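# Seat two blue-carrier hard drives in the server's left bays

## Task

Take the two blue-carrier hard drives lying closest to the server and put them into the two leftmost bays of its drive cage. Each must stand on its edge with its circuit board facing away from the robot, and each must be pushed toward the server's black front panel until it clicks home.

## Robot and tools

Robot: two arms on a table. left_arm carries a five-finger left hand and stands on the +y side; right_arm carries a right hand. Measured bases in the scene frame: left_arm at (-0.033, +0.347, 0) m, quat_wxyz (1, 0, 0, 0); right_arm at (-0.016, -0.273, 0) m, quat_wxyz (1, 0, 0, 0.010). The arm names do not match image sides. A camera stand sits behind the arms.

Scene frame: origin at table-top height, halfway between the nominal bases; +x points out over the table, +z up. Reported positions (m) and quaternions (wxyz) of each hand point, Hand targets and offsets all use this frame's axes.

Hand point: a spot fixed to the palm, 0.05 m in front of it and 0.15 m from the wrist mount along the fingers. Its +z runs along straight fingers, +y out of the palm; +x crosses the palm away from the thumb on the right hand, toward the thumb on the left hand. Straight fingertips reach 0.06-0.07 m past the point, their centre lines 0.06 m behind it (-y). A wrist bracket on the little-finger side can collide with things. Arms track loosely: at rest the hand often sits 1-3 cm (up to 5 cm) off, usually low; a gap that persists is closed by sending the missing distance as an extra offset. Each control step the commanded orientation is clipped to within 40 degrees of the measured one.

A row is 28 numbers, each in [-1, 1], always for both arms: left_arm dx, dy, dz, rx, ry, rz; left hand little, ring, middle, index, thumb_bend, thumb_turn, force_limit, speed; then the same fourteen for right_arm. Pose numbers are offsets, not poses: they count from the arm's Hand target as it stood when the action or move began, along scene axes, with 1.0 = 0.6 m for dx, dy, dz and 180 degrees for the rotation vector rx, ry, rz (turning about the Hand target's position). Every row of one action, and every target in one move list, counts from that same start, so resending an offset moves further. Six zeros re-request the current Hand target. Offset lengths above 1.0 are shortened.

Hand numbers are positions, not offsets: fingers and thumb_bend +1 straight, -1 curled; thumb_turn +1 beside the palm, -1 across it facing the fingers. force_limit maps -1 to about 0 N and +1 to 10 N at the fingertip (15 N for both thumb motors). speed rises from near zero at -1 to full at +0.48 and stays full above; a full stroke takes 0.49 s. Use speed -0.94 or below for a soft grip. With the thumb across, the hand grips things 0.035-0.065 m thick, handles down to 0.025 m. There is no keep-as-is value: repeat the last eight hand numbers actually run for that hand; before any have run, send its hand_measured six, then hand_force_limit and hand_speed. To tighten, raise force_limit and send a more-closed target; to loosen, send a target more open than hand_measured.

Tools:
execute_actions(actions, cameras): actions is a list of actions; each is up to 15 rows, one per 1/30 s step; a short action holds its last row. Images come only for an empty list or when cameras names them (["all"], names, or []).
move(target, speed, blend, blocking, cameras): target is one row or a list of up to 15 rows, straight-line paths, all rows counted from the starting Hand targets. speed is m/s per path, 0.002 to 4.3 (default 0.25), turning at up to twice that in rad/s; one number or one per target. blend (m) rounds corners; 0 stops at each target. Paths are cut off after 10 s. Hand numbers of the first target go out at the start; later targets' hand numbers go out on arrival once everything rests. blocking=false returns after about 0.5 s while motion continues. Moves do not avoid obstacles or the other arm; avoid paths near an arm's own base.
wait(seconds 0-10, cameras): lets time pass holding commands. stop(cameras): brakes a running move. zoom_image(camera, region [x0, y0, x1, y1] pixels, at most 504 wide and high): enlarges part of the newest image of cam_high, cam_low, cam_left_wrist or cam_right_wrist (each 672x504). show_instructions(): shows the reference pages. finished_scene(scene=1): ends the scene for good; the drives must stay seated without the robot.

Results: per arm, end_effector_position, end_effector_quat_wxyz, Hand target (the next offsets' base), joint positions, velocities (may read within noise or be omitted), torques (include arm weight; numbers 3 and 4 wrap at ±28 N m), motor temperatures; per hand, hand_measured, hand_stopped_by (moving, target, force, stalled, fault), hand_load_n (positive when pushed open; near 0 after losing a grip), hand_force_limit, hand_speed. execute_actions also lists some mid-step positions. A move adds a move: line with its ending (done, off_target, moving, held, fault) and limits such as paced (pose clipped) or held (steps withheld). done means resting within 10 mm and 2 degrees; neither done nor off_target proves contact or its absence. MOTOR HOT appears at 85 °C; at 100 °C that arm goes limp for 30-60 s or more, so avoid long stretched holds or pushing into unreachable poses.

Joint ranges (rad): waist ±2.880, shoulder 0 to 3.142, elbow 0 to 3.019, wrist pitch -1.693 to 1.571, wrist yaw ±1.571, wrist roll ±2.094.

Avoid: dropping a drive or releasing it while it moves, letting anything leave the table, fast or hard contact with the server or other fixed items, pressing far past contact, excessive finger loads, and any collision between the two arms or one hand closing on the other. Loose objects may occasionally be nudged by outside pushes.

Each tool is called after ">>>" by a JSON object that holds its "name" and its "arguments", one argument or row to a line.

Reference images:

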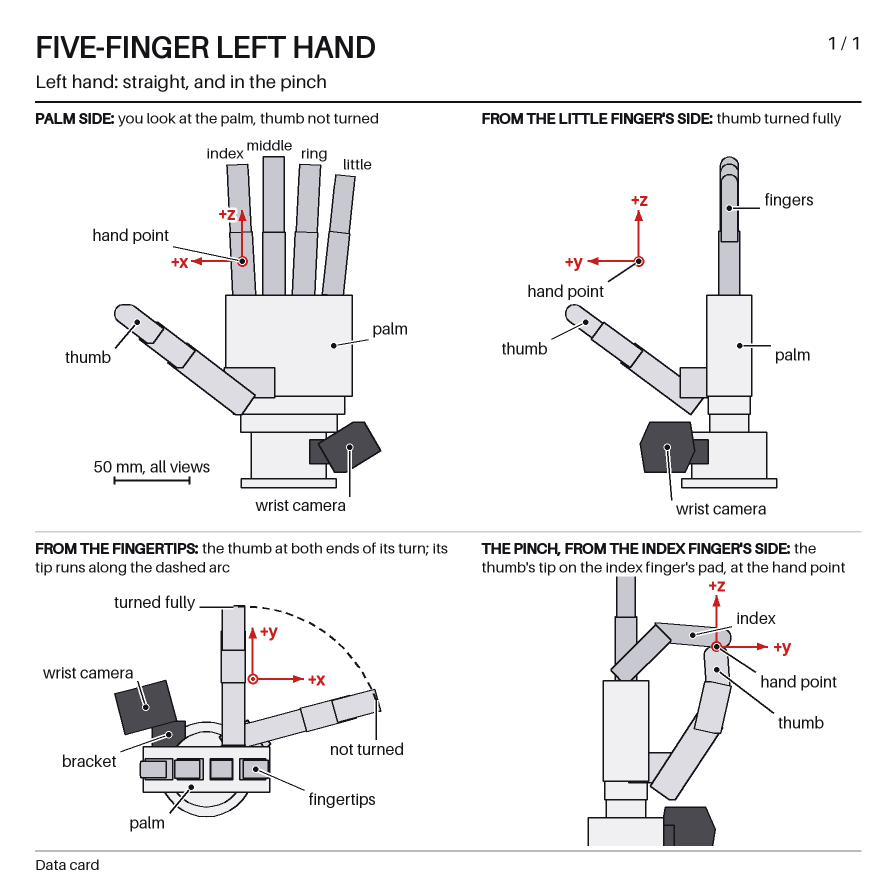

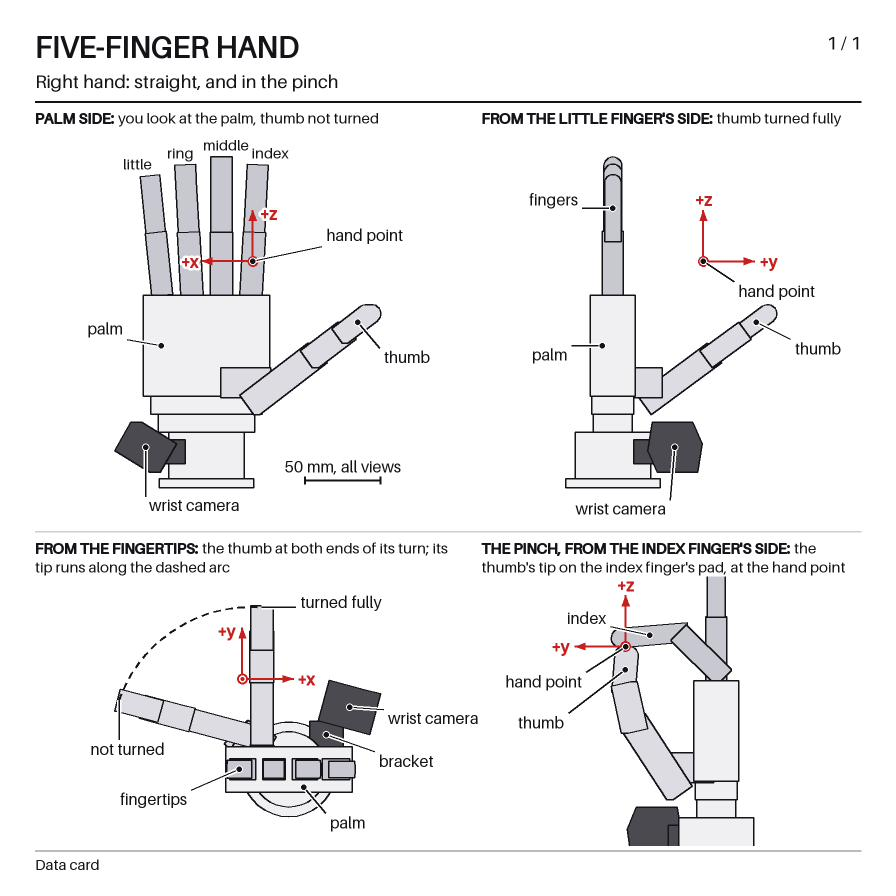

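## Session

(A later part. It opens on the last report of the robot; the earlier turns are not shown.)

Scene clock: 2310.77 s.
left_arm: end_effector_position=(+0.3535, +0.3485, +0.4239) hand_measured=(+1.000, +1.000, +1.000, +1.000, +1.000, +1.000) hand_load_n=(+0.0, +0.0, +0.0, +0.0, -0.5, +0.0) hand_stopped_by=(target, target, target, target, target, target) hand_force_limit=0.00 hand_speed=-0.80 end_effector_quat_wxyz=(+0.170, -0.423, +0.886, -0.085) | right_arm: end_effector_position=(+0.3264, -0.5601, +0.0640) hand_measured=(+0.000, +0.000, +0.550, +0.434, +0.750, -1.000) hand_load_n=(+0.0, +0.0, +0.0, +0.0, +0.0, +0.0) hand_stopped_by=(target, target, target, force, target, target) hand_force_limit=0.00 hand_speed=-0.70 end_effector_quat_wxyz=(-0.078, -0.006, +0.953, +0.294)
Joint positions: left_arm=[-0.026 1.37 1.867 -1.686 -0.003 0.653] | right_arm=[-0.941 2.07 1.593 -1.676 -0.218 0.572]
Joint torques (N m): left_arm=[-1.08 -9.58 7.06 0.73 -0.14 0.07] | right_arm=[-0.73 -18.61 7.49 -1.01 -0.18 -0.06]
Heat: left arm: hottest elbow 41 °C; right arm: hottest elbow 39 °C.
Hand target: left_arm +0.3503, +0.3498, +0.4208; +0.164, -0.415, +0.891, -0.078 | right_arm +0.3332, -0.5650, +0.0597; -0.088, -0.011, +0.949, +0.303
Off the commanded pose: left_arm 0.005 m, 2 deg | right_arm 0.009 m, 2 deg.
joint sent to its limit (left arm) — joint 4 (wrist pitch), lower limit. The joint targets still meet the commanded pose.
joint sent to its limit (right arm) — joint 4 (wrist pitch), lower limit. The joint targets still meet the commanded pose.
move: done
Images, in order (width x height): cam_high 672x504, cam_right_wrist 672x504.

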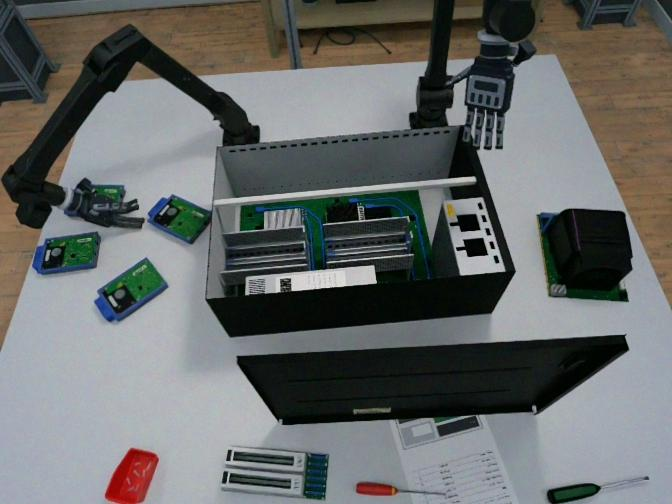

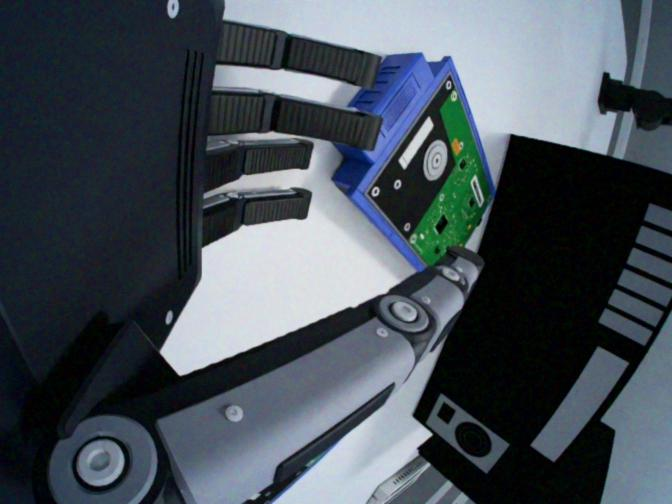

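>>> {"name": "move", "arguments": {
  "target": [
    [0, 0, 0, 0, 0, 0, 1, 1, 1, 1, 1, 1, 0, -0.8, 0.0, -0.03, 0.233, 0, 0.0, 0, 0.0, 0.0, 0.55, 0.434, 0.75, -1, 0, -0.7],
    [0, 0, 0, 0, 0, 0, 1, 1, 1, 1, 1, 1, 0, -0.8, -0.118, 0.065, 0.12, -0.4447, -0.2693, 0.2333, 0.8, 0.9, 1, 1, 0.6, -1, 0, 0.2]
  ],
  "cameras": ["cam_right_wrist", "cam_high"],
  "speed": 0.25
}}

Scene clock: 2436.27 s.
left_arm: end_effector_position=(+0.3535, +0.3485, +0.4239) hand_measured=(+1.000, +1.000, +1.000, +1.000, +1.000, +1.000) hand_load_n=(+0.0, +0.0, +0.0, +0.5, +0.0, +0.0) hand_stopped_by=(target, target, target, target, target, target) hand_force_limit=0.00 hand_speed=-0.80 end_effector_quat_wxyz=(+0.170, -0.423, +0.886, -0.085) | right_arm: end_effector_position=(+0.2617, -0.5229, +0.1259) hand_measured=(+0.800, +0.900, +1.000, +1.000, +0.600, -1.000) hand_load_n=(+0.0, +0.0, +0.0, +0.0, +0.0, +0.0) hand_stopped_by=(target, target, target, target, target, target) hand_force_limit=0.00 hand_speed=0.20 end_effector_quat_wxyz=(+0.190, -0.365, +0.814, -0.409)
Joint positions: left_arm=[-0.026 1.37 1.867 -1.686 -0.003 0.653] | right_arm=[-0.886 0.898 0.535 -0.278 -0.122 -0.078]
Joint torques (N m): left_arm=[-1.03 -9.52 7.04 0.72 -0.14 0.07] | right_arm=[-1.55 -5.19 7.83 2.77 -0.16 -0.19]
Motor temperatures (°C): left_arm=[28 31 41 26 29 30] | right_arm=[29 34 38 28 28 30]
Heat: left arm: hottest elbow 41 °C; right arm: hottest elbow 38 °C.
Hand target: left_arm +0.3503, +0.3498, +0.4208; +0.164, -0.415, +0.891, -0.078 | right_arm +0.2624, -0.5261, +0.1318; +0.191, -0.368, +0.807, -0.421
Off the commanded pose: left_arm 0.005 m, 2 deg | right_arm 0.007 m, 2 deg.
joint sent to its limit (left arm) — joint 4 (wrist pitch), lower limit. The joint targets still meet the commanded pose.
move: done
Images, in order (width x height): cam_high 672x504, cam_right_wrist 672x504.

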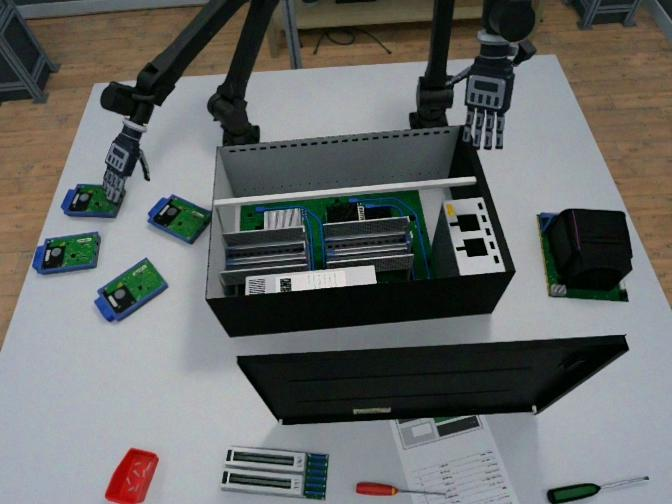

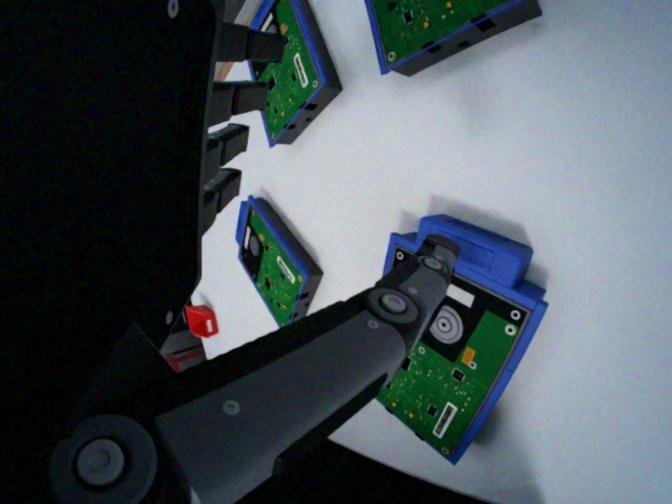

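>>> {"name": "zoom_image", "arguments": {
  "camera": "cam_right_wrist",
  "region": [360, 180, 580, 345]
}}

Scaled by 2.291 from the camera's 672x504 image, which has a finer 960x720 frame.

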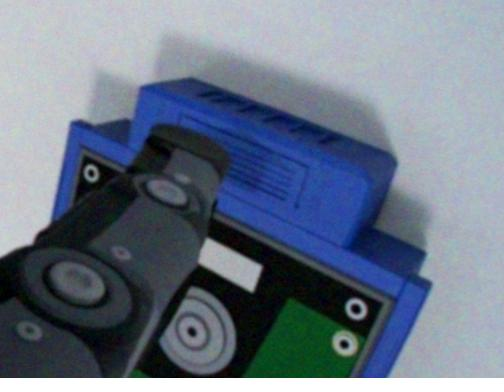

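>>> {"name": "move", "arguments": {
  "target": [
    [0, 0, 0, 0, 0, 0, 1, 1, 1, 1, 1, 1, 0, -0.8, 0.011, -0.012, -0.06, 0, 0, 0, 0.8, 0.9, 1, 1, 0.6, -1, 0.0, 0.0],
    [0, 0, 0, 0, 0, 0, 1, 1, 1, 1, 1, 1, 0, -0.8, 0.011, 0.032, -0.135, 0, 0, 0, 0.8, 0.9, 1, 1, 0.6, -1, 0.0, 0.0]
  ],
  "cameras": ["cam_right_wrist"],
  "speed": 0.12
}}

>>> {"name": "zoom_image", "arguments": {
  "camera": "cam_right_wrist",
  "region": [240, 140, 500, 335]
}}

Scene clock: 2474.77 s.
left_arm: end_effector_position=(+0.3535, +0.3485, +0.4239) hand_measured=(+1.000, +1.000, +1.000, +1.000, +1.000, +1.000) hand_load_n=(+0.0, +0.0, +0.0, +0.0, +0.0, +0.0) hand_stopped_by=(target, target, target, target, target, target) hand_force_limit=0.00 hand_speed=-0.80 end_effector_quat_wxyz=(+0.170, -0.423, +0.886, -0.085) | right_arm: end_effector_position=(+0.2647, -0.5074, +0.0516) hand_measured=(+0.800, +0.900, +1.000, +1.000, +0.600, -1.000) hand_load_n=(+0.0, +0.0, +0.0, +0.0, +0.0, +0.0) hand_stopped_by=(target, target, target, target, target, target) hand_force_limit=0.00 hand_speed=0.00 end_effector_quat_wxyz=(+0.187, -0.370, +0.807, -0.421)
Joint positions: left_arm=[-0.026 1.37 1.867 -1.686 -0.003 0.653] | right_arm=[-0.826 1.011 0.359 0.036 -0.069 -0.061]
Joint torques (N m): left_arm=[-0.97 -9.52 7.02 0.73 -0.13 0.07] | right_arm=[-0.5 -3.37 6.91 2.91 0.06 0.09]
Heat: left arm: hottest elbow 41 °C; right arm: hottest elbow 37 °C.
Hand target: left_arm +0.3503, +0.3498, +0.4208; +0.164, -0.415, +0.891, -0.078 | right_arm +0.2689, -0.5069, +0.0506; +0.191, -0.368, +0.807, -0.420
Off the commanded pose: left_arm 0.005 m, 2 deg | right_arm 0.004 m, 1 deg.
joint sent to its limit (left arm) — joint 4 (wrist pitch), lower limit. The joint targets still meet the commanded pose.
move: done
Images, in order (width x height): cam_right_wrist 672x504.

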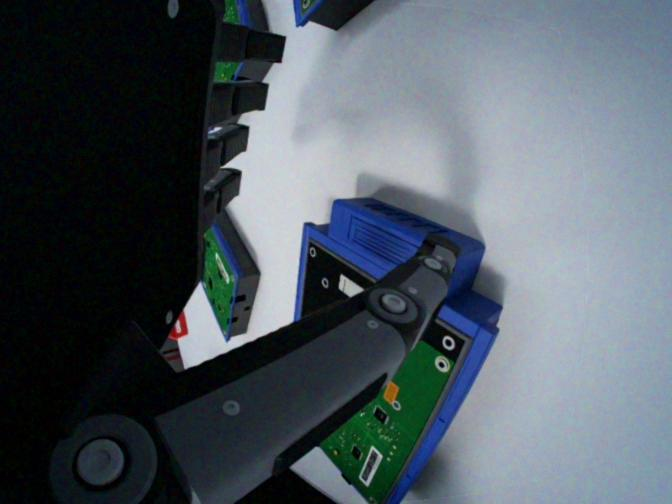

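Scaled by 1.938 from the camera's 672x504 image, which has a finer 960x720 frame.

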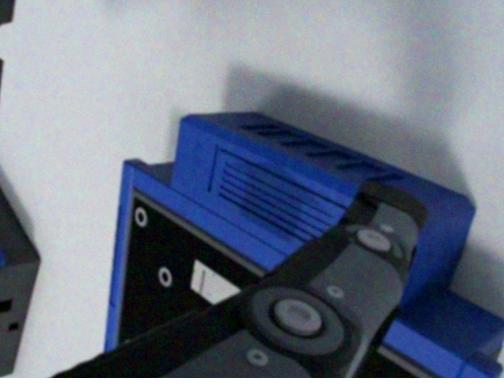

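>>> {"name": "move", "arguments": {
  "target": [
    [0, 0, 0, 0, 0, 0, 1, 1, 1, 1, 1, 1, 0, -0.8, -0.0055, 0.0115, -0.02, 0, 0, 0, 0.8, 0.9, 1, 1, 0.6, -1, 0.0, 0.0],
    [0, 0, 0, 0, 0, 0, 1, 1, 1, 1, 1, 1, 0, -0.8, -0.0055, 0.0115, -0.0477, 0, 0, 0, 0.8, 0.9, 1, 1, 0.6, -1, 0.0, 0.0]
  ],
  "cameras": ["cam_right_wrist"],
  "speed": 0.1
}}

>>> {"name": "zoom_image", "arguments": {
  "camera": "cam_right_wrist",
  "region": [200, 120, 500, 345]
}}

Scene clock: 2502.40 s.
left_arm: end_effector_position=(+0.3535, +0.3485, +0.4239) hand_measured=(+1.000, +1.000, +1.000, +1.000, +1.000, +1.000) hand_load_n=(+0.0, +0.0, +0.0, +0.0, +0.0, +0.0) hand_stopped_by=(target, target, target, target, target, target) hand_force_limit=0.00 hand_speed=-0.80 end_effector_quat_wxyz=(+0.170, -0.423, +0.886, -0.085) | right_arm: end_effector_position=(+0.2726, -0.5130, +0.0491) hand_measured=(+0.800, +0.900, +1.000, +1.000, +0.600, -1.000) hand_load_n=(+0.0, +0.0, +0.0, +0.0, -1.0, -1.5) hand_stopped_by=(target, target, target, target, target, target) hand_force_limit=0.00 hand_speed=0.00 end_effector_quat_wxyz=(+0.198, -0.361, +0.792, -0.450)
Joint positions: left_arm=[-0.026 1.37 1.867 -1.686 -0.003 0.653] | right_arm=[-0.818 1.045 0.323 0.178 -0.06 -0.05]
Joint torques (N m): left_arm=[-1.14 -9.52 7.05 0.69 -0.13 0.07] | right_arm=[-0.44 -1.38 4.81 1.96 0.03 0.02]
Heat: left arm: hottest elbow 41 °C; right arm: hottest elbow 37 °C.
Hand target: left_arm +0.3503, +0.3498, +0.4208; +0.164, -0.415, +0.891, -0.078 | right_arm +0.2657, -0.5000, +0.0220; +0.191, -0.368, +0.807, -0.421
Off the commanded pose: left_arm 0.005 m, 2 deg | right_arm 0.031 m, 4 deg.
joint sent to its limit (left arm) — joint 4 (wrist pitch), lower limit. The joint targets still meet the commanded pose.
move: off_target (right_arm)
Images, in order (width x height): cam_right_wrist 672x504.

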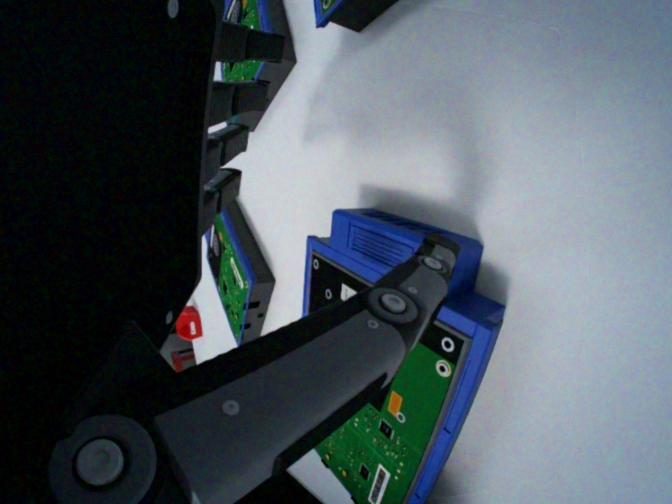

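Scaled by 1.680 from the camera's 672x504 image, which has a finer 960x720 frame.

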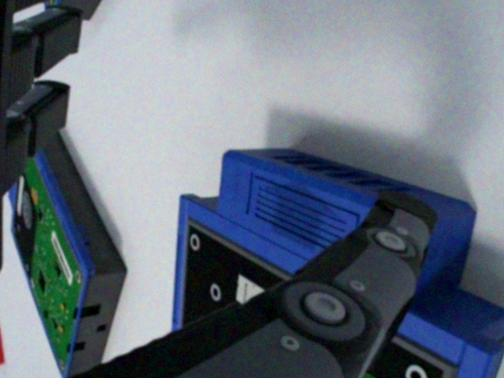

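>>> {"name": "move", "arguments": {
  "target": [
    [0, 0, 0, 0, 0, 0, 1, 1, 1, 1, 1, 1, 0, -0.8, -0.01, 0.0087, 0.05, 0, 0, 0, 0.8, 0.9, 1, 1, 0.6, -1, 0.0, 0.0]
  ],
  "cameras": ["cam_right_wrist"],
  "speed": 0.1
}}

>>> {"name": "zoom_image", "arguments": {
  "camera": "cam_right_wrist",
  "region": [200, 120, 500, 345]
}}

Scene clock: 2517.33 s.
left_arm: end_effector_position=(+0.3535, +0.3485, +0.4239) hand_measured=(+1.000, +1.000, +1.000, +1.000, +1.000, +1.000) hand_load_n=(+0.0, +0.0, +0.0, +0.0, +0.0, +0.0) hand_stopped_by=(target, target, target, target, target, target) hand_force_limit=0.00 hand_speed=-0.80 end_effector_quat_wxyz=(+0.170, -0.423, +0.886, -0.085) | right_arm: end_effector_position=(+0.2557, -0.4952, +0.0456) hand_measured=(+0.800, +0.900, +1.000, +1.000, +0.600, -1.000) hand_load_n=(-0.5, +0.0, +0.0, +0.0, +0.0, +0.0) hand_stopped_by=(target, target, target, target, target, target) hand_force_limit=0.00 hand_speed=0.00 end_effector_quat_wxyz=(+0.186, -0.367, +0.810, -0.417)
Joint positions: left_arm=[-0.026 1.37 1.867 -1.686 -0.003 0.653] | right_arm=[-0.818 0.97 0.323 0.023 -0.06 -0.049]
Joint torques (N m): left_arm=[-1.14 -9.47 7.05 0.7 -0.14 0.07] | right_arm=[-0.56 -4.84 7.41 1.84 -0.04 0]
Heat: left arm: hottest elbow 41 °C; right arm: hottest elbow 37 °C.
Hand target: left_arm +0.3503, +0.3498, +0.4208; +0.164, -0.415, +0.891, -0.078 | right_arm +0.2597, -0.4947, +0.0520; +0.191, -0.368, +0.807, -0.421
Off the commanded pose: left_arm 0.005 m, 2 deg | right_arm 0.008 m, 1 deg.
joint sent to its limit (left arm) — joint 4 (wrist pitch), lower limit. The joint targets still meet the commanded pose.
move: done
Images, in order (width x height): cam_right_wrist 672x504.

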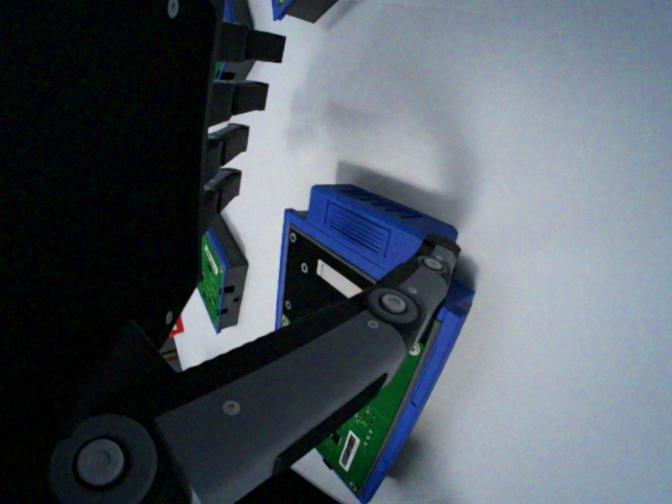

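Scaled by 1.680 from the camera's 672x504 image, which has a finer 960x720 frame.

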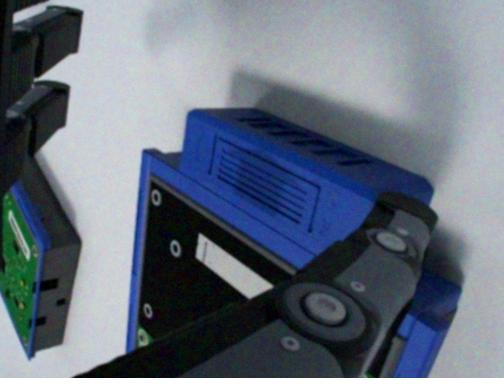

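>>> {"name": "move", "arguments": {
  "target": [
    [0, 0, 0, 0, 0, 0, 1, 1, 1, 1, 1, 1, 0, -0.8, 0.004, -0.0033, -0.0367, 0, 0, 0, 0.8, 0.9, 1, 1, 0.6, -1, 0.0, 0.0]
  ],
  "cameras": ["cam_right_wrist"],
  "speed": 0.08
}}

>>> {"name": "zoom_image", "arguments": {
  "camera": "cam_right_wrist",
  "region": [200, 120, 500, 345]
}}

Scene clock: 2552.60 s.
left_arm: end_effector_position=(+0.3535, +0.3485, +0.4239) hand_measured=(+1.000, +1.000, +1.000, +1.000, +1.000, +1.000) hand_load_n=(+0.0, +0.0, +0.0, -0.5, +0.0, +0.0) hand_stopped_by=(target, target, target, target, target, target) hand_force_limit=0.00 hand_speed=-0.80 end_effector_quat_wxyz=(+0.170, -0.423, +0.886, -0.085) | right_arm: end_effector_position=(+0.2582, -0.4972, +0.0306) hand_measured=(+0.800, +0.900, +1.000, +1.000, +0.600, -1.000) hand_load_n=(+0.0, +0.0, +0.0, +0.0, +0.0, +0.0) hand_stopped_by=(target, target, target, target, target, target) hand_force_limit=0.00 hand_speed=0.00 end_effector_quat_wxyz=(+0.188, -0.367, +0.808, -0.420)
Joint positions: left_arm=[-0.026 1.37 1.867 -1.686 -0.003 0.653] | right_arm=[-0.817 1.034 0.3 0.118 -0.06 -0.049]
Joint torques (N m): left_arm=[-1.08 -9.52 7.05 0.72 -0.13 0.06] | right_arm=[-0.56 -3.25 6.54 2.89 0.01 0.02]
Heat: left arm: hottest elbow 41 °C; right arm: hottest elbow 37 °C.
Hand target: left_arm +0.3503, +0.3498, +0.4208; +0.164, -0.415, +0.891, -0.078 | right_arm +0.2621, -0.4968, +0.0300; +0.191, -0.368, +0.807, -0.421
Off the commanded pose: left_arm 0.005 m, 2 deg | right_arm 0.004 m, 0 deg.
joint sent to its limit (left arm) — joint 4 (wrist pitch), lower limit. The joint targets still meet the commanded pose.
move: done
Images, in order (width x height): cam_right_wrist 672x504.

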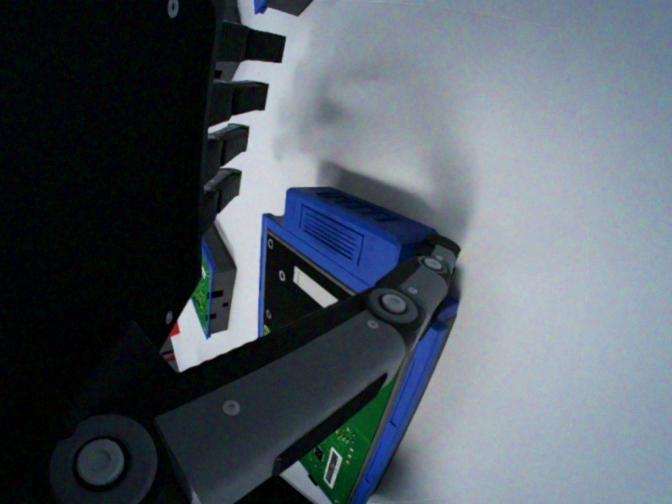

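Scaled by 1.680 from the camera's 672x504 image, which has a finer 960x720 frame.

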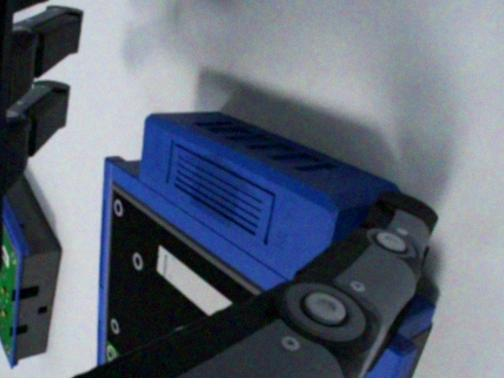

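>>> {"name": "move", "arguments": {
  "target": [
    [0, 0, 0, 0, 0, 0, 1, 1, 1, 1, 1, 1, 0, -0.8, 0.0, 0.0, -0.0117, 0, 0, 0, 0.8, 0.9, 1, 1, 0.6, -1, 0.0, 0.0],
    [0, 0, 0, 0, 0, 0, 1, 1, 1, 1, 1, 1, 0, -0.8, 0.0, 0.0, -0.0117, 0, 0, 0, 0.8, 0.9, 1, 0.2, 0.6, -1, 1.0, -0.5]
  ],
  "cameras": ["cam_right_wrist"],
  "speed": 0.08
}}

>>> {"name": "zoom_image", "arguments": {
  "camera": "cam_right_wrist",
  "region": [200, 120, 500, 345]
}}

Scene clock: 2568.13 s.
left_arm: end_effector_position=(+0.3535, +0.3485, +0.4239) hand_measured=(+1.000, +1.000, +1.000, +1.000, +1.000, +1.000) hand_load_n=(+0.0, +0.0, +0.0, +0.0, +0.0, +0.0) hand_stopped_by=(target, target, target, target, target, target) hand_force_limit=0.00 hand_speed=-0.80 end_effector_quat_wxyz=(+0.170, -0.423, +0.886, -0.085) | right_arm: end_effector_position=(+0.2591, -0.4982, +0.0250) hand_measured=(+0.800, +0.900, +1.000, +0.456, +0.604, -1.000) hand_load_n=(+0.0, +0.0, -0.5, +12.5, +15.5, +0.0) hand_stopped_by=(target, target, target, force, target, target) hand_force_limit=1.00 hand_speed=-0.50 end_effector_quat_wxyz=(+0.188, -0.367, +0.808, -0.422)
Joint positions: left_arm=[-0.026 1.37 1.867 -1.686 -0.003 0.653] | right_arm=[-0.817 1.061 0.291 0.158 -0.06 -0.048]
Joint torques (N m): left_arm=[-1.03 -9.47 7.09 0.73 -0.15 0.07] | right_arm=[-0.56 -3.37 6.23 2.8 -0.01 0]
Heat: left arm: hottest elbow 41 °C; right arm: hottest elbow 37 °C.
Hand target: left_arm +0.3503, +0.3498, +0.4208; +0.164, -0.415, +0.891, -0.078 | right_arm +0.2621, -0.4968, +0.0230; +0.191, -0.368, +0.807, -0.421
Off the commanded pose: left_arm 0.005 m, 2 deg | right_arm 0.004 m, 0 deg.
joint sent to its limit (left arm) — joint 4 (wrist pitch), lower limit. The joint targets still meet the commanded pose.
move: done
Images, in order (width x height): cam_right_wrist 672x504.

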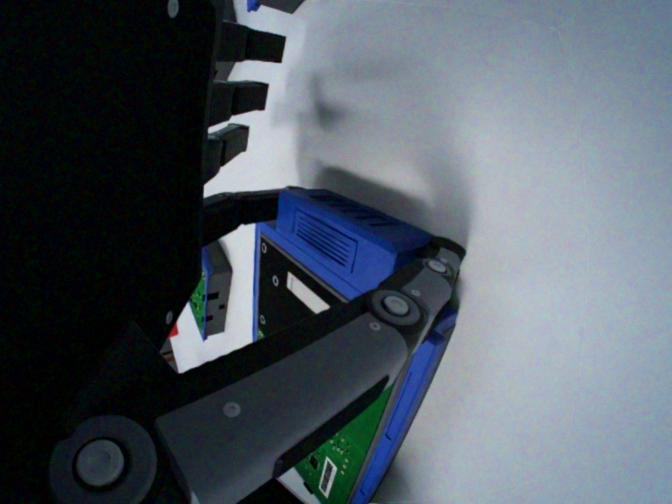

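Scaled by 1.680 from the camera's 672x504 image, which has a finer 960x720 frame.

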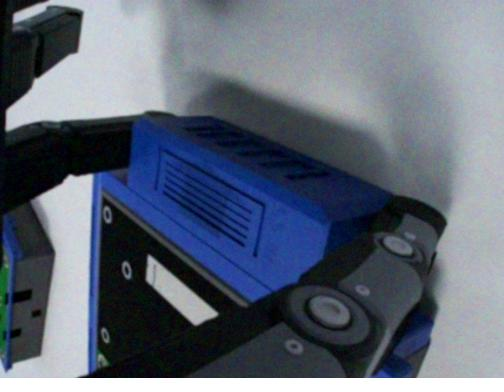

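>>> {"name": "move", "arguments": {
  "target": [
    [0, 0, 0, 0, 0, 0, 1, 1, 1, 1, 1, 1, 0, -0.8, 0.01, 0.02, 0.1, 0, 0, 0, 0.8, 0.9, 1, 0.2, 0.6, -1, 1.0, -0.5],
    [0, 0, 0, 0, 0, 0, 1, 1, 1, 1, 1, 1, 0, -0.8, 0.027, 0.044, 0.183, 0, 0, 0, 0.8, 0.9, 1, 0.2, 0.6, -1, 1.0, -0.5],
    [0, 0, 0, 0, 0, 0, 1, 1, 1, 1, 1, 1, 0, -0.8, 0.05, 0.125, 0.25, 0, 0, 0, 0.8, 0.9, 1, 0.2, 0.6, -1, 1.0, -0.5]
  ],
  "blend": [0.01, 0.01, 0],
  "cameras": ["cam_right_wrist", "cam_high"],
  "speed": 0.06
}}

>>> {"name": "zoom_image", "arguments": {
  "camera": "cam_high",
  "region": [60, 120, 240, 255]
}}

Scene clock: 2602.03 s.
left_arm: end_effector_position=(+0.3535, +0.3485, +0.4239) hand_measured=(+1.000, +1.000, +1.000, +1.000, +1.000, +1.000) hand_load_n=(+0.0, +0.0, +0.0, +0.0, +0.0, +0.0) hand_stopped_by=(target, target, target, target, target, target) hand_force_limit=0.00 hand_speed=-0.80 end_effector_quat_wxyz=(+0.170, -0.423, +0.886, -0.085) | right_arm: end_effector_position=(+0.2739, -0.4185, +0.1333) hand_measured=(+0.800, +0.900, +1.000, +0.456, +0.604, -1.000) hand_load_n=(+0.0, +0.0, +0.0, +6.5, +8.0, -0.5) hand_stopped_by=(target, target, target, force, target, target) hand_force_limit=1.00 hand_speed=-0.50 end_effector_quat_wxyz=(+0.164, -0.382, +0.819, -0.397)
Joint positions: left_arm=[-0.026 1.37 1.867 -1.686 -0.003 0.653] | right_arm=[-0.467 0.709 0.506 -0.503 0.228 0.145]
Joint torques (N m): left_arm=[-1.03 -9.47 7.06 0.75 -0.14 0.07] | right_arm=[-0.5 -3.43 12.56 1.92 0.1 0.14]
Heat: left arm: hottest elbow 41 °C; right arm: hottest elbow 37 °C.
Hand target: left_arm +0.3503, +0.3498, +0.4208; +0.164, -0.415, +0.891, -0.078 | right_arm +0.2920, -0.4218, +0.1729; +0.191, -0.368, +0.807, -0.420
Off the commanded pose: left_arm 0.005 m, 2 deg | right_arm 0.044 m, 5 deg.
joint sent to its limit (left arm) — joint 4 (wrist pitch), lower limit. The joint targets still meet the commanded pose.
move: off_target (right_arm)
Images, in order (width x height): cam_high 672x504, cam_right_wrist 672x504.

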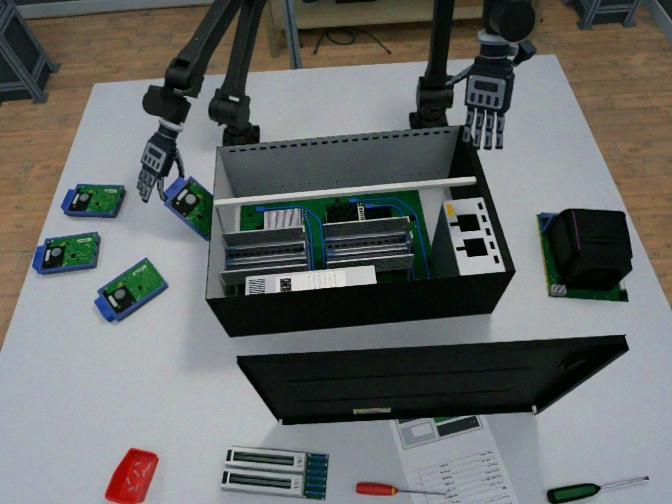

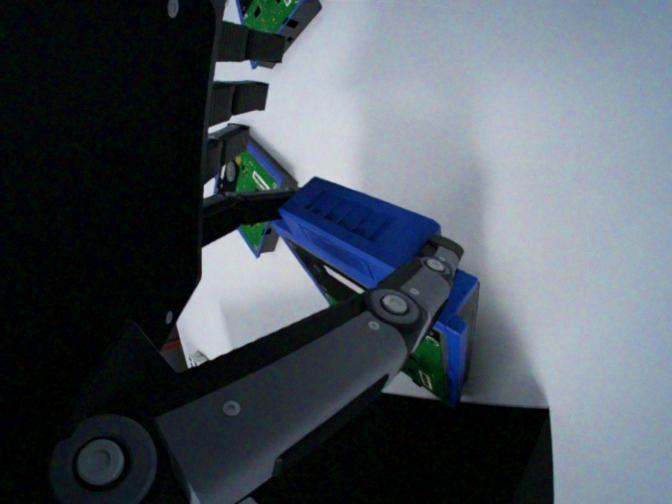

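Scaled by 2.800 from the camera's 672x504 image, which has a finer 960x720 frame.

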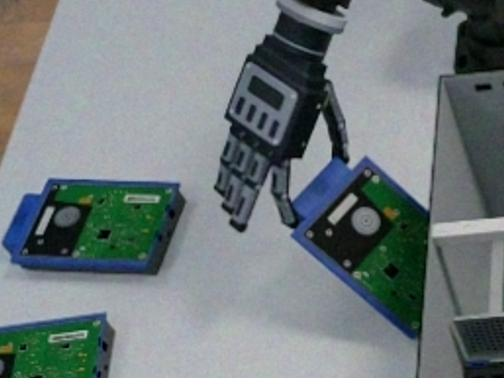

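>>> {"name": "move", "arguments": {
  "target": [
    [0, 0, 0, 0, 0, 0, 1, 1, 1, 1, 1, 1, 0, -0.8, 0.0, 0.0, 0.0, 0, 0, 0, 0.8, 0.9, 1, 0.1, 0.6, -1, 1.0, -0.5],
    [0, 0, 0, 0, 0, 0, 1, 1, 1, 1, 1, 1, 0, -0.8, -0.0, 0.0, 0.06, 0, 0, 0, 0.8, 0.9, 1, 0.1, 0.6, -1, 1.0, -0.5]
  ],
  "cameras": ["cam_right_wrist", "cam_high"],
  "speed": 0.05
}}

>>> {"name": "zoom_image", "arguments": {
  "camera": "cam_high",
  "region": [60, 120, 240, 255]
}}

Scene clock: 2631.03 s.
left_arm: end_effector_position=(+0.3535, +0.3485, +0.4239) hand_measured=(+1.000, +1.000, +1.000, +1.000, +1.000, +1.000) hand_load_n=(+0.0, +0.0, +0.0, +0.0, +0.0, +0.0) hand_stopped_by=(target, target, target, target, target, target) hand_force_limit=0.00 hand_speed=-0.80 end_effector_quat_wxyz=(+0.170, -0.423, +0.886, -0.085) | right_arm: end_effector_position=(+0.2747, -0.4169, +0.1632) hand_measured=(+0.800, +0.900, +1.000, +0.422, +0.604, -1.000) hand_load_n=(+0.0, +0.0, -0.5, +14.5, +17.5, -1.0) hand_stopped_by=(target, target, target, force, target, target) hand_force_limit=1.00 hand_speed=-0.50 end_effector_quat_wxyz=(+0.162, -0.384, +0.821, -0.391)
Joint positions: left_arm=[-0.026 1.37 1.867 -1.686 -0.003 0.653] | right_arm=[-0.463 0.7 0.588 -0.608 0.227 0.148]
Joint torques (N m): left_arm=[-1.14 -9.58 7.02 0.7 -0.13 0.07] | right_arm=[-0.67 -3.78 13.27 2.06 0.18 0.11]
Heat: left arm: hottest elbow 41 °C; right arm: hottest elbow 39 °C.
Hand target: left_arm +0.3503, +0.3498, +0.4208; +0.164, -0.415, +0.891, -0.078 | right_arm +0.2921, -0.4218, +0.2091; +0.191, -0.368, +0.807, -0.421
Off the commanded pose: left_arm 0.005 m, 2 deg | right_arm 0.049 m, 5 deg.
joint sent to its limit (left arm) — joint 4 (wrist pitch), lower limit. The joint targets still meet the commanded pose.
move: off_target (right_arm)
Images, in order (width x height): cam_high 672x504, cam_right_wrist 672x504.

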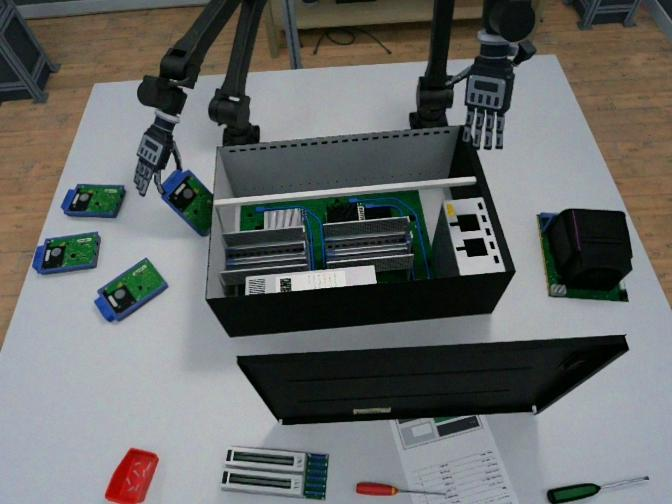

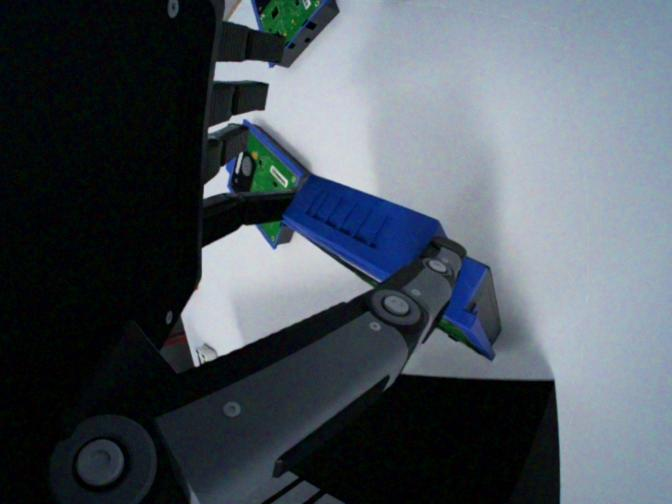

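Scaled by 2.800 from the camera's 672x504 image, which has a finer 960x720 frame.

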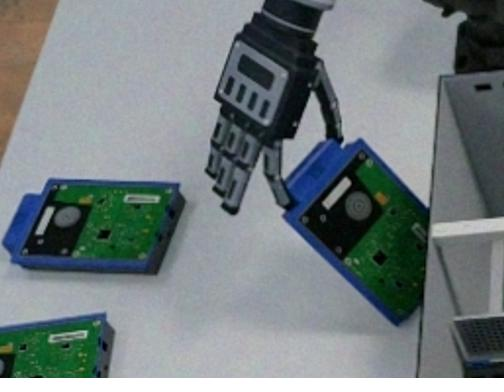

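>>> {"name": "move", "arguments": {
  "target": [
    [0, 0, 0, 0, 0, 0, 1, 1, 1, 1, 1, 1, 0, -0.8, -0.0, -0.03, 0.02, 0, 0, -0.15, 0.8, 0.9, 1, 0.1, 0.6, -1, 1.0, -0.5],
    [0, 0, 0, 0, 0, 0, 1, 1, 1, 1, 1, 1, 0, -0.8, -0.0, -0.02, 0.02, 0, 0, -0.3056, 0.8, 0.9, 1, 0.1, 0.6, -1, 1.0, -0.5]
  ],
  "blend": [0.01, 0],
  "cameras": ["cam_right_wrist", "cam_high"],
  "speed": 0.08
}}

>>> {"name": "zoom_image", "arguments": {
  "camera": "cam_high",
  "region": [60, 120, 240, 255]
}}

Scene clock: 2653.17 s.
left_arm: end_effector_position=(+0.3535, +0.3485, +0.4239) hand_measured=(+1.000, +1.000, +1.000, +1.000, +1.000, +1.000) hand_load_n=(-0.5, +0.0, +0.0, +0.0, +0.0, -0.5) hand_stopped_by=(target, target, target, target, target, target) hand_force_limit=0.00 hand_speed=-0.80 end_effector_quat_wxyz=(+0.170, -0.423, +0.886, -0.085) | right_arm: end_effector_position=(+0.2693, -0.4301, +0.1889) hand_measured=(+0.800, +0.900, +1.000, +0.422, +0.604, -1.000) hand_load_n=(+0.0, +0.0, +0.0, +14.0, +17.0, -0.5) hand_stopped_by=(target, target, target, force, target, target) hand_force_limit=1.00 hand_speed=-0.50 end_effector_quat_wxyz=(-0.061, +0.025, +0.891, -0.450)
Joint positions: left_arm=[-0.026 1.37 1.867 -1.686 -0.003 0.653] | right_arm=[-0.142 1.102 0.915 -1.439 0.941 1.532]
Joint torques (N m): left_arm=[-1.14 -9.47 7.09 0.72 -0.14 0.07] | right_arm=[-0.56 -6.65 12.11 0.05 1.47 0.19]
Motor temperatures (°C): left_arm=[28 31 41 26 29 30] | right_arm=[29 30 44 29 28 30]
Heat: left arm: hottest elbow 41 °C; right arm: hottest elbow 44 °C.
Hand target: left_arm +0.3503, +0.3498, +0.4208; +0.164, -0.415, +0.891, -0.078 | right_arm +0.2921, -0.4338, +0.2209; -0.025, +0.046, +0.886, -0.461
Off the commanded pose: left_arm 0.005 m, 2 deg | right_arm 0.040 m, 5 deg.
joint sent to its limit (left arm) — joint 4 (wrist pitch), lower limit. The joint targets still meet the commanded pose.
move: off_target (right_arm)
Images, in order (width x height): cam_high 672x504, cam_right_wrist 672x504.

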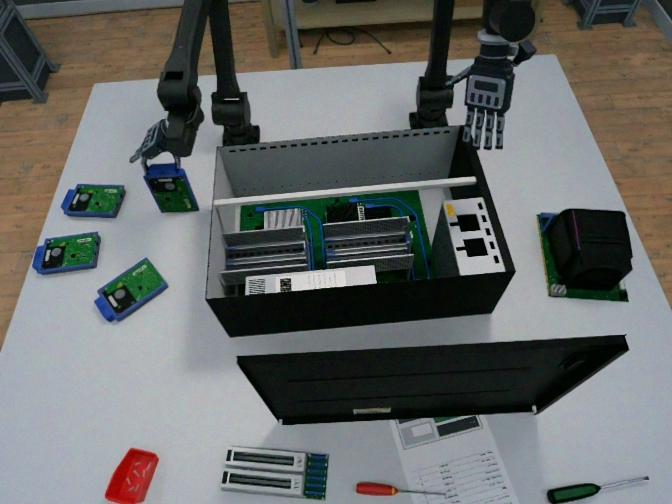

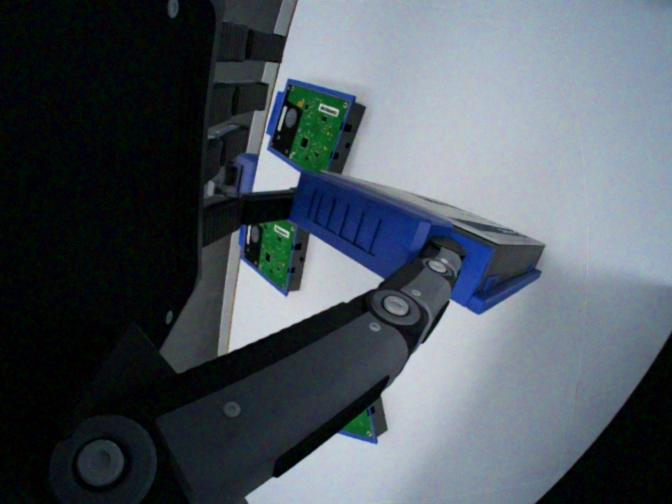

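Scaled by 2.800 from the camera's 672x504 image, which has a finer 960x720 frame.

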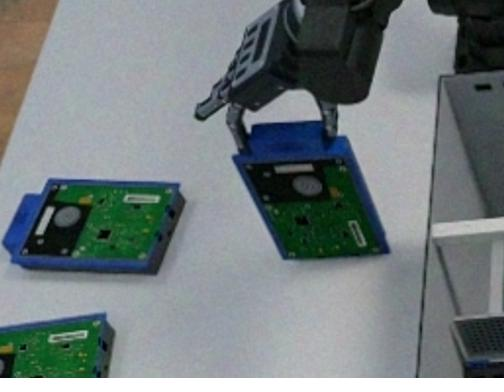

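>>> {"name": "move", "arguments": {
  "target": [
    [0, 0, 0, 0, 0, 0, 1, 1, 1, 1, 1, 1, 0, -0.8, 0.013, 0.095, -0.01, 0, 0, 0, 0.0, 0.0, 0.55, 0.1, 0.6, -1, 1.0, -0.2],
    [0, 0, 0, 0, 0, 0, 1, 1, 1, 1, 1, 1, 0, -0.8, 0.0083, -0.0567, -0.03, 0.1662, 0.013, 0, 0.0, 0.0, 0.55, 0.1, 0.6, -1, 1.0, -0.2]
  ],
  "cameras": ["cam_right_wrist", "cam_high"],
  "speed": 0.07
}}

>>> {"name": "zoom_image", "arguments": {
  "camera": "cam_high",
  "region": [60, 120, 240, 255]
}}

Scene clock: 2708.10 s.
left_arm: end_effector_position=(+0.3535, +0.3485, +0.4239) hand_measured=(+1.000, +1.000, +1.000, +1.000, +1.000, +1.000) hand_load_n=(+0.0, -0.5, -0.5, +0.0, +0.0, +0.0) hand_stopped_by=(target, target, target, target, target, target) hand_force_limit=0.00 hand_speed=-0.80 end_effector_quat_wxyz=(+0.170, -0.423, +0.886, -0.085) | right_arm: end_effector_position=(+0.2827, -0.4618, +0.1893) hand_measured=(+0.000, +0.000, +0.550, +0.422, +0.604, -1.000) hand_load_n=(+0.0, +0.0, +0.0, +15.0, +15.0, +0.5) hand_stopped_by=(target, target, target, force, target, target) hand_force_limit=1.00 hand_speed=-0.20 end_effector_quat_wxyz=(-0.070, +0.032, +0.973, -0.217)
Joint positions: left_arm=[-0.026 1.37 1.867 -1.686 -0.003 0.653] | right_arm=[-0.513 1.207 1.096 -1.388 0.456 1.126]
Joint torques (N m): left_arm=[-1.03 -9.52 7.04 0.73 -0.14 0.07] | right_arm=[-1.67 -7.47 10.58 0.75 -0.26 -0.27]
Heat: left arm: hottest elbow 41 °C; right arm: hottest elbow 44 °C.
Hand target: left_arm +0.3503, +0.3498, +0.4208; +0.164, -0.415, +0.891, -0.078 | right_arm +0.2970, -0.4677, +0.2030; -0.054, +0.029, +0.974, -0.218
Off the commanded pose: left_arm 0.005 m, 2 deg | right_arm 0.021 m, 2 deg.
joint sent to its limit (left arm) — joint 4 (wrist pitch), lower limit. The joint targets still meet the commanded pose.
move: off_target (right_arm)
Images, in order (width x height): cam_high 672x504, cam_right_wrist 672x504.

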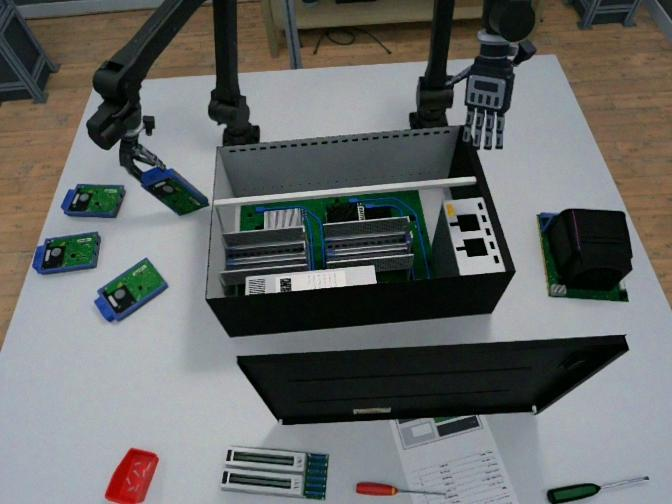

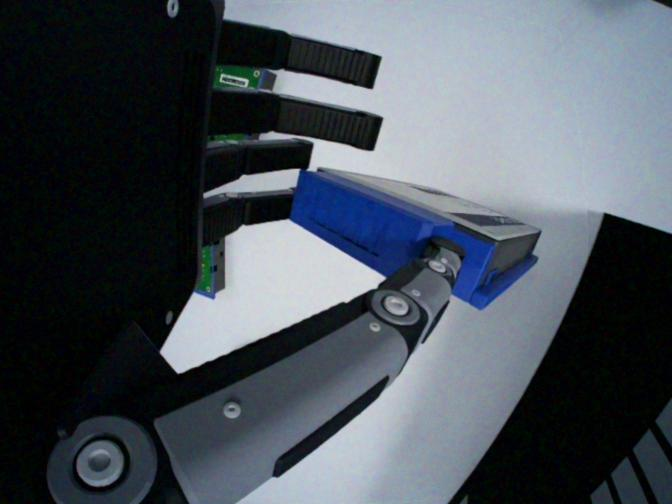

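Scaled by 2.800 from the camera's 672x504 image, which has a finer 960x720 frame.

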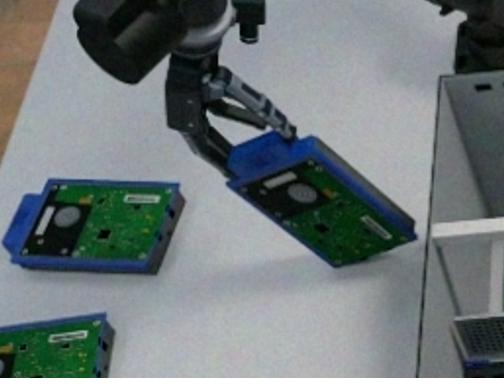

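>>> {"name": "move", "arguments": {
  "target": [
    [0, 0, 0, 0, 0, 0, 1, 1, 1, 1, 1, 1, 0, -0.8, 0.01, -0.1183, -0.083, 0.1662, 0.013, 0, 0.0, 0.0, 0.55, 0.1, 0.6, -1, 1.0, -0.2]
  ],
  "cameras": ["cam_right_wrist", "cam_high"],
  "speed": 0.07
}}

>>> {"name": "zoom_image", "arguments": {
  "camera": "cam_high",
  "region": [60, 120, 240, 255]
}}

Scene clock: 2727.03 s.
left_arm: end_effector_position=(+0.3535, +0.3485, +0.4239) hand_measured=(+1.000, +1.000, +1.000, +1.000, +1.000, +1.000) hand_load_n=(+0.0, +0.0, +0.0, +0.0, +0.0, +0.0) hand_stopped_by=(target, target, target, target, target, target) hand_force_limit=0.00 hand_speed=-0.80 end_effector_quat_wxyz=(+0.170, -0.423, +0.886, -0.085) | right_arm: end_effector_position=(+0.3024, -0.5379, +0.1669) hand_measured=(+0.000, +0.000, +0.550, +0.420, +0.602, -1.000) hand_load_n=(+0.0, +0.0, +0.0, +0.5, +2.5, -0.5) hand_stopped_by=(target, target, target, force, target, target) hand_force_limit=1.00 hand_speed=-0.20 end_effector_quat_wxyz=(-0.064, +0.018, +0.998, +0.024)
Joint positions: left_arm=[-0.026 1.37 1.867 -1.686 -0.003 0.653] | right_arm=[-0.842 1.571 1.373 -1.495 0.059 0.788]
Joint torques (N m): left_arm=[-0.97 -9.47 7.08 0.73 -0.14 0.07] | right_arm=[-1.2 -10.81 7.43 -0.32 0.03 -0.21]
Heat: left arm: hottest elbow 41 °C; right arm: hottest elbow 44 °C.
Hand target: left_arm +0.3503, +0.3498, +0.4208; +0.164, -0.415, +0.891, -0.078 | right_arm +0.3031, -0.5388, +0.1532; -0.079, +0.010, +0.996, +0.040
Off the commanded pose: left_arm 0.005 m, 2 deg | right_arm 0.014 m, 3 deg.
joint sent to its limit (left arm) — joint 4 (wrist pitch), lower limit. The joint targets still meet the commanded pose.
move: off_target (right_arm)
Images, in order (width x height): cam_high 672x504, cam_right_wrist 672x504.

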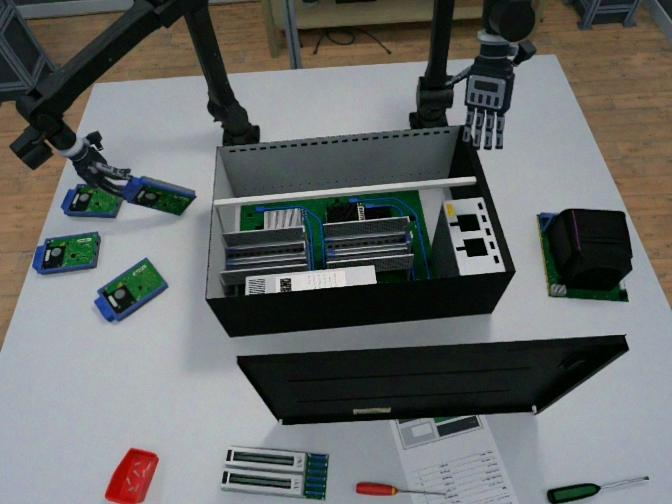

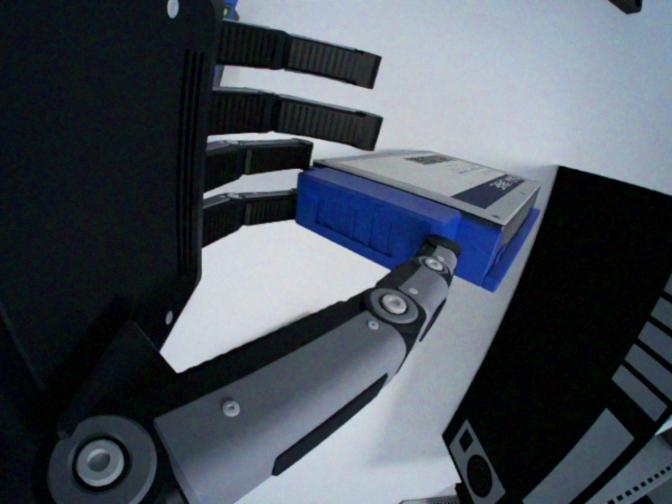

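Scaled by 2.800 from the camera's 672x504 image, which has a finer 960x720 frame.

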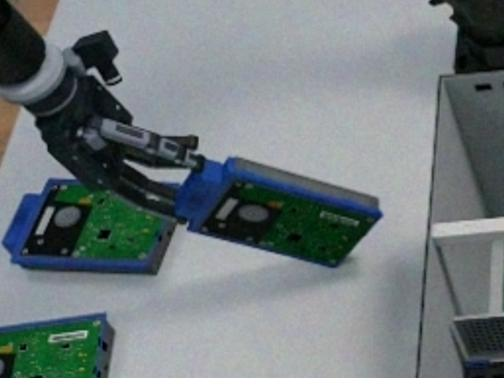

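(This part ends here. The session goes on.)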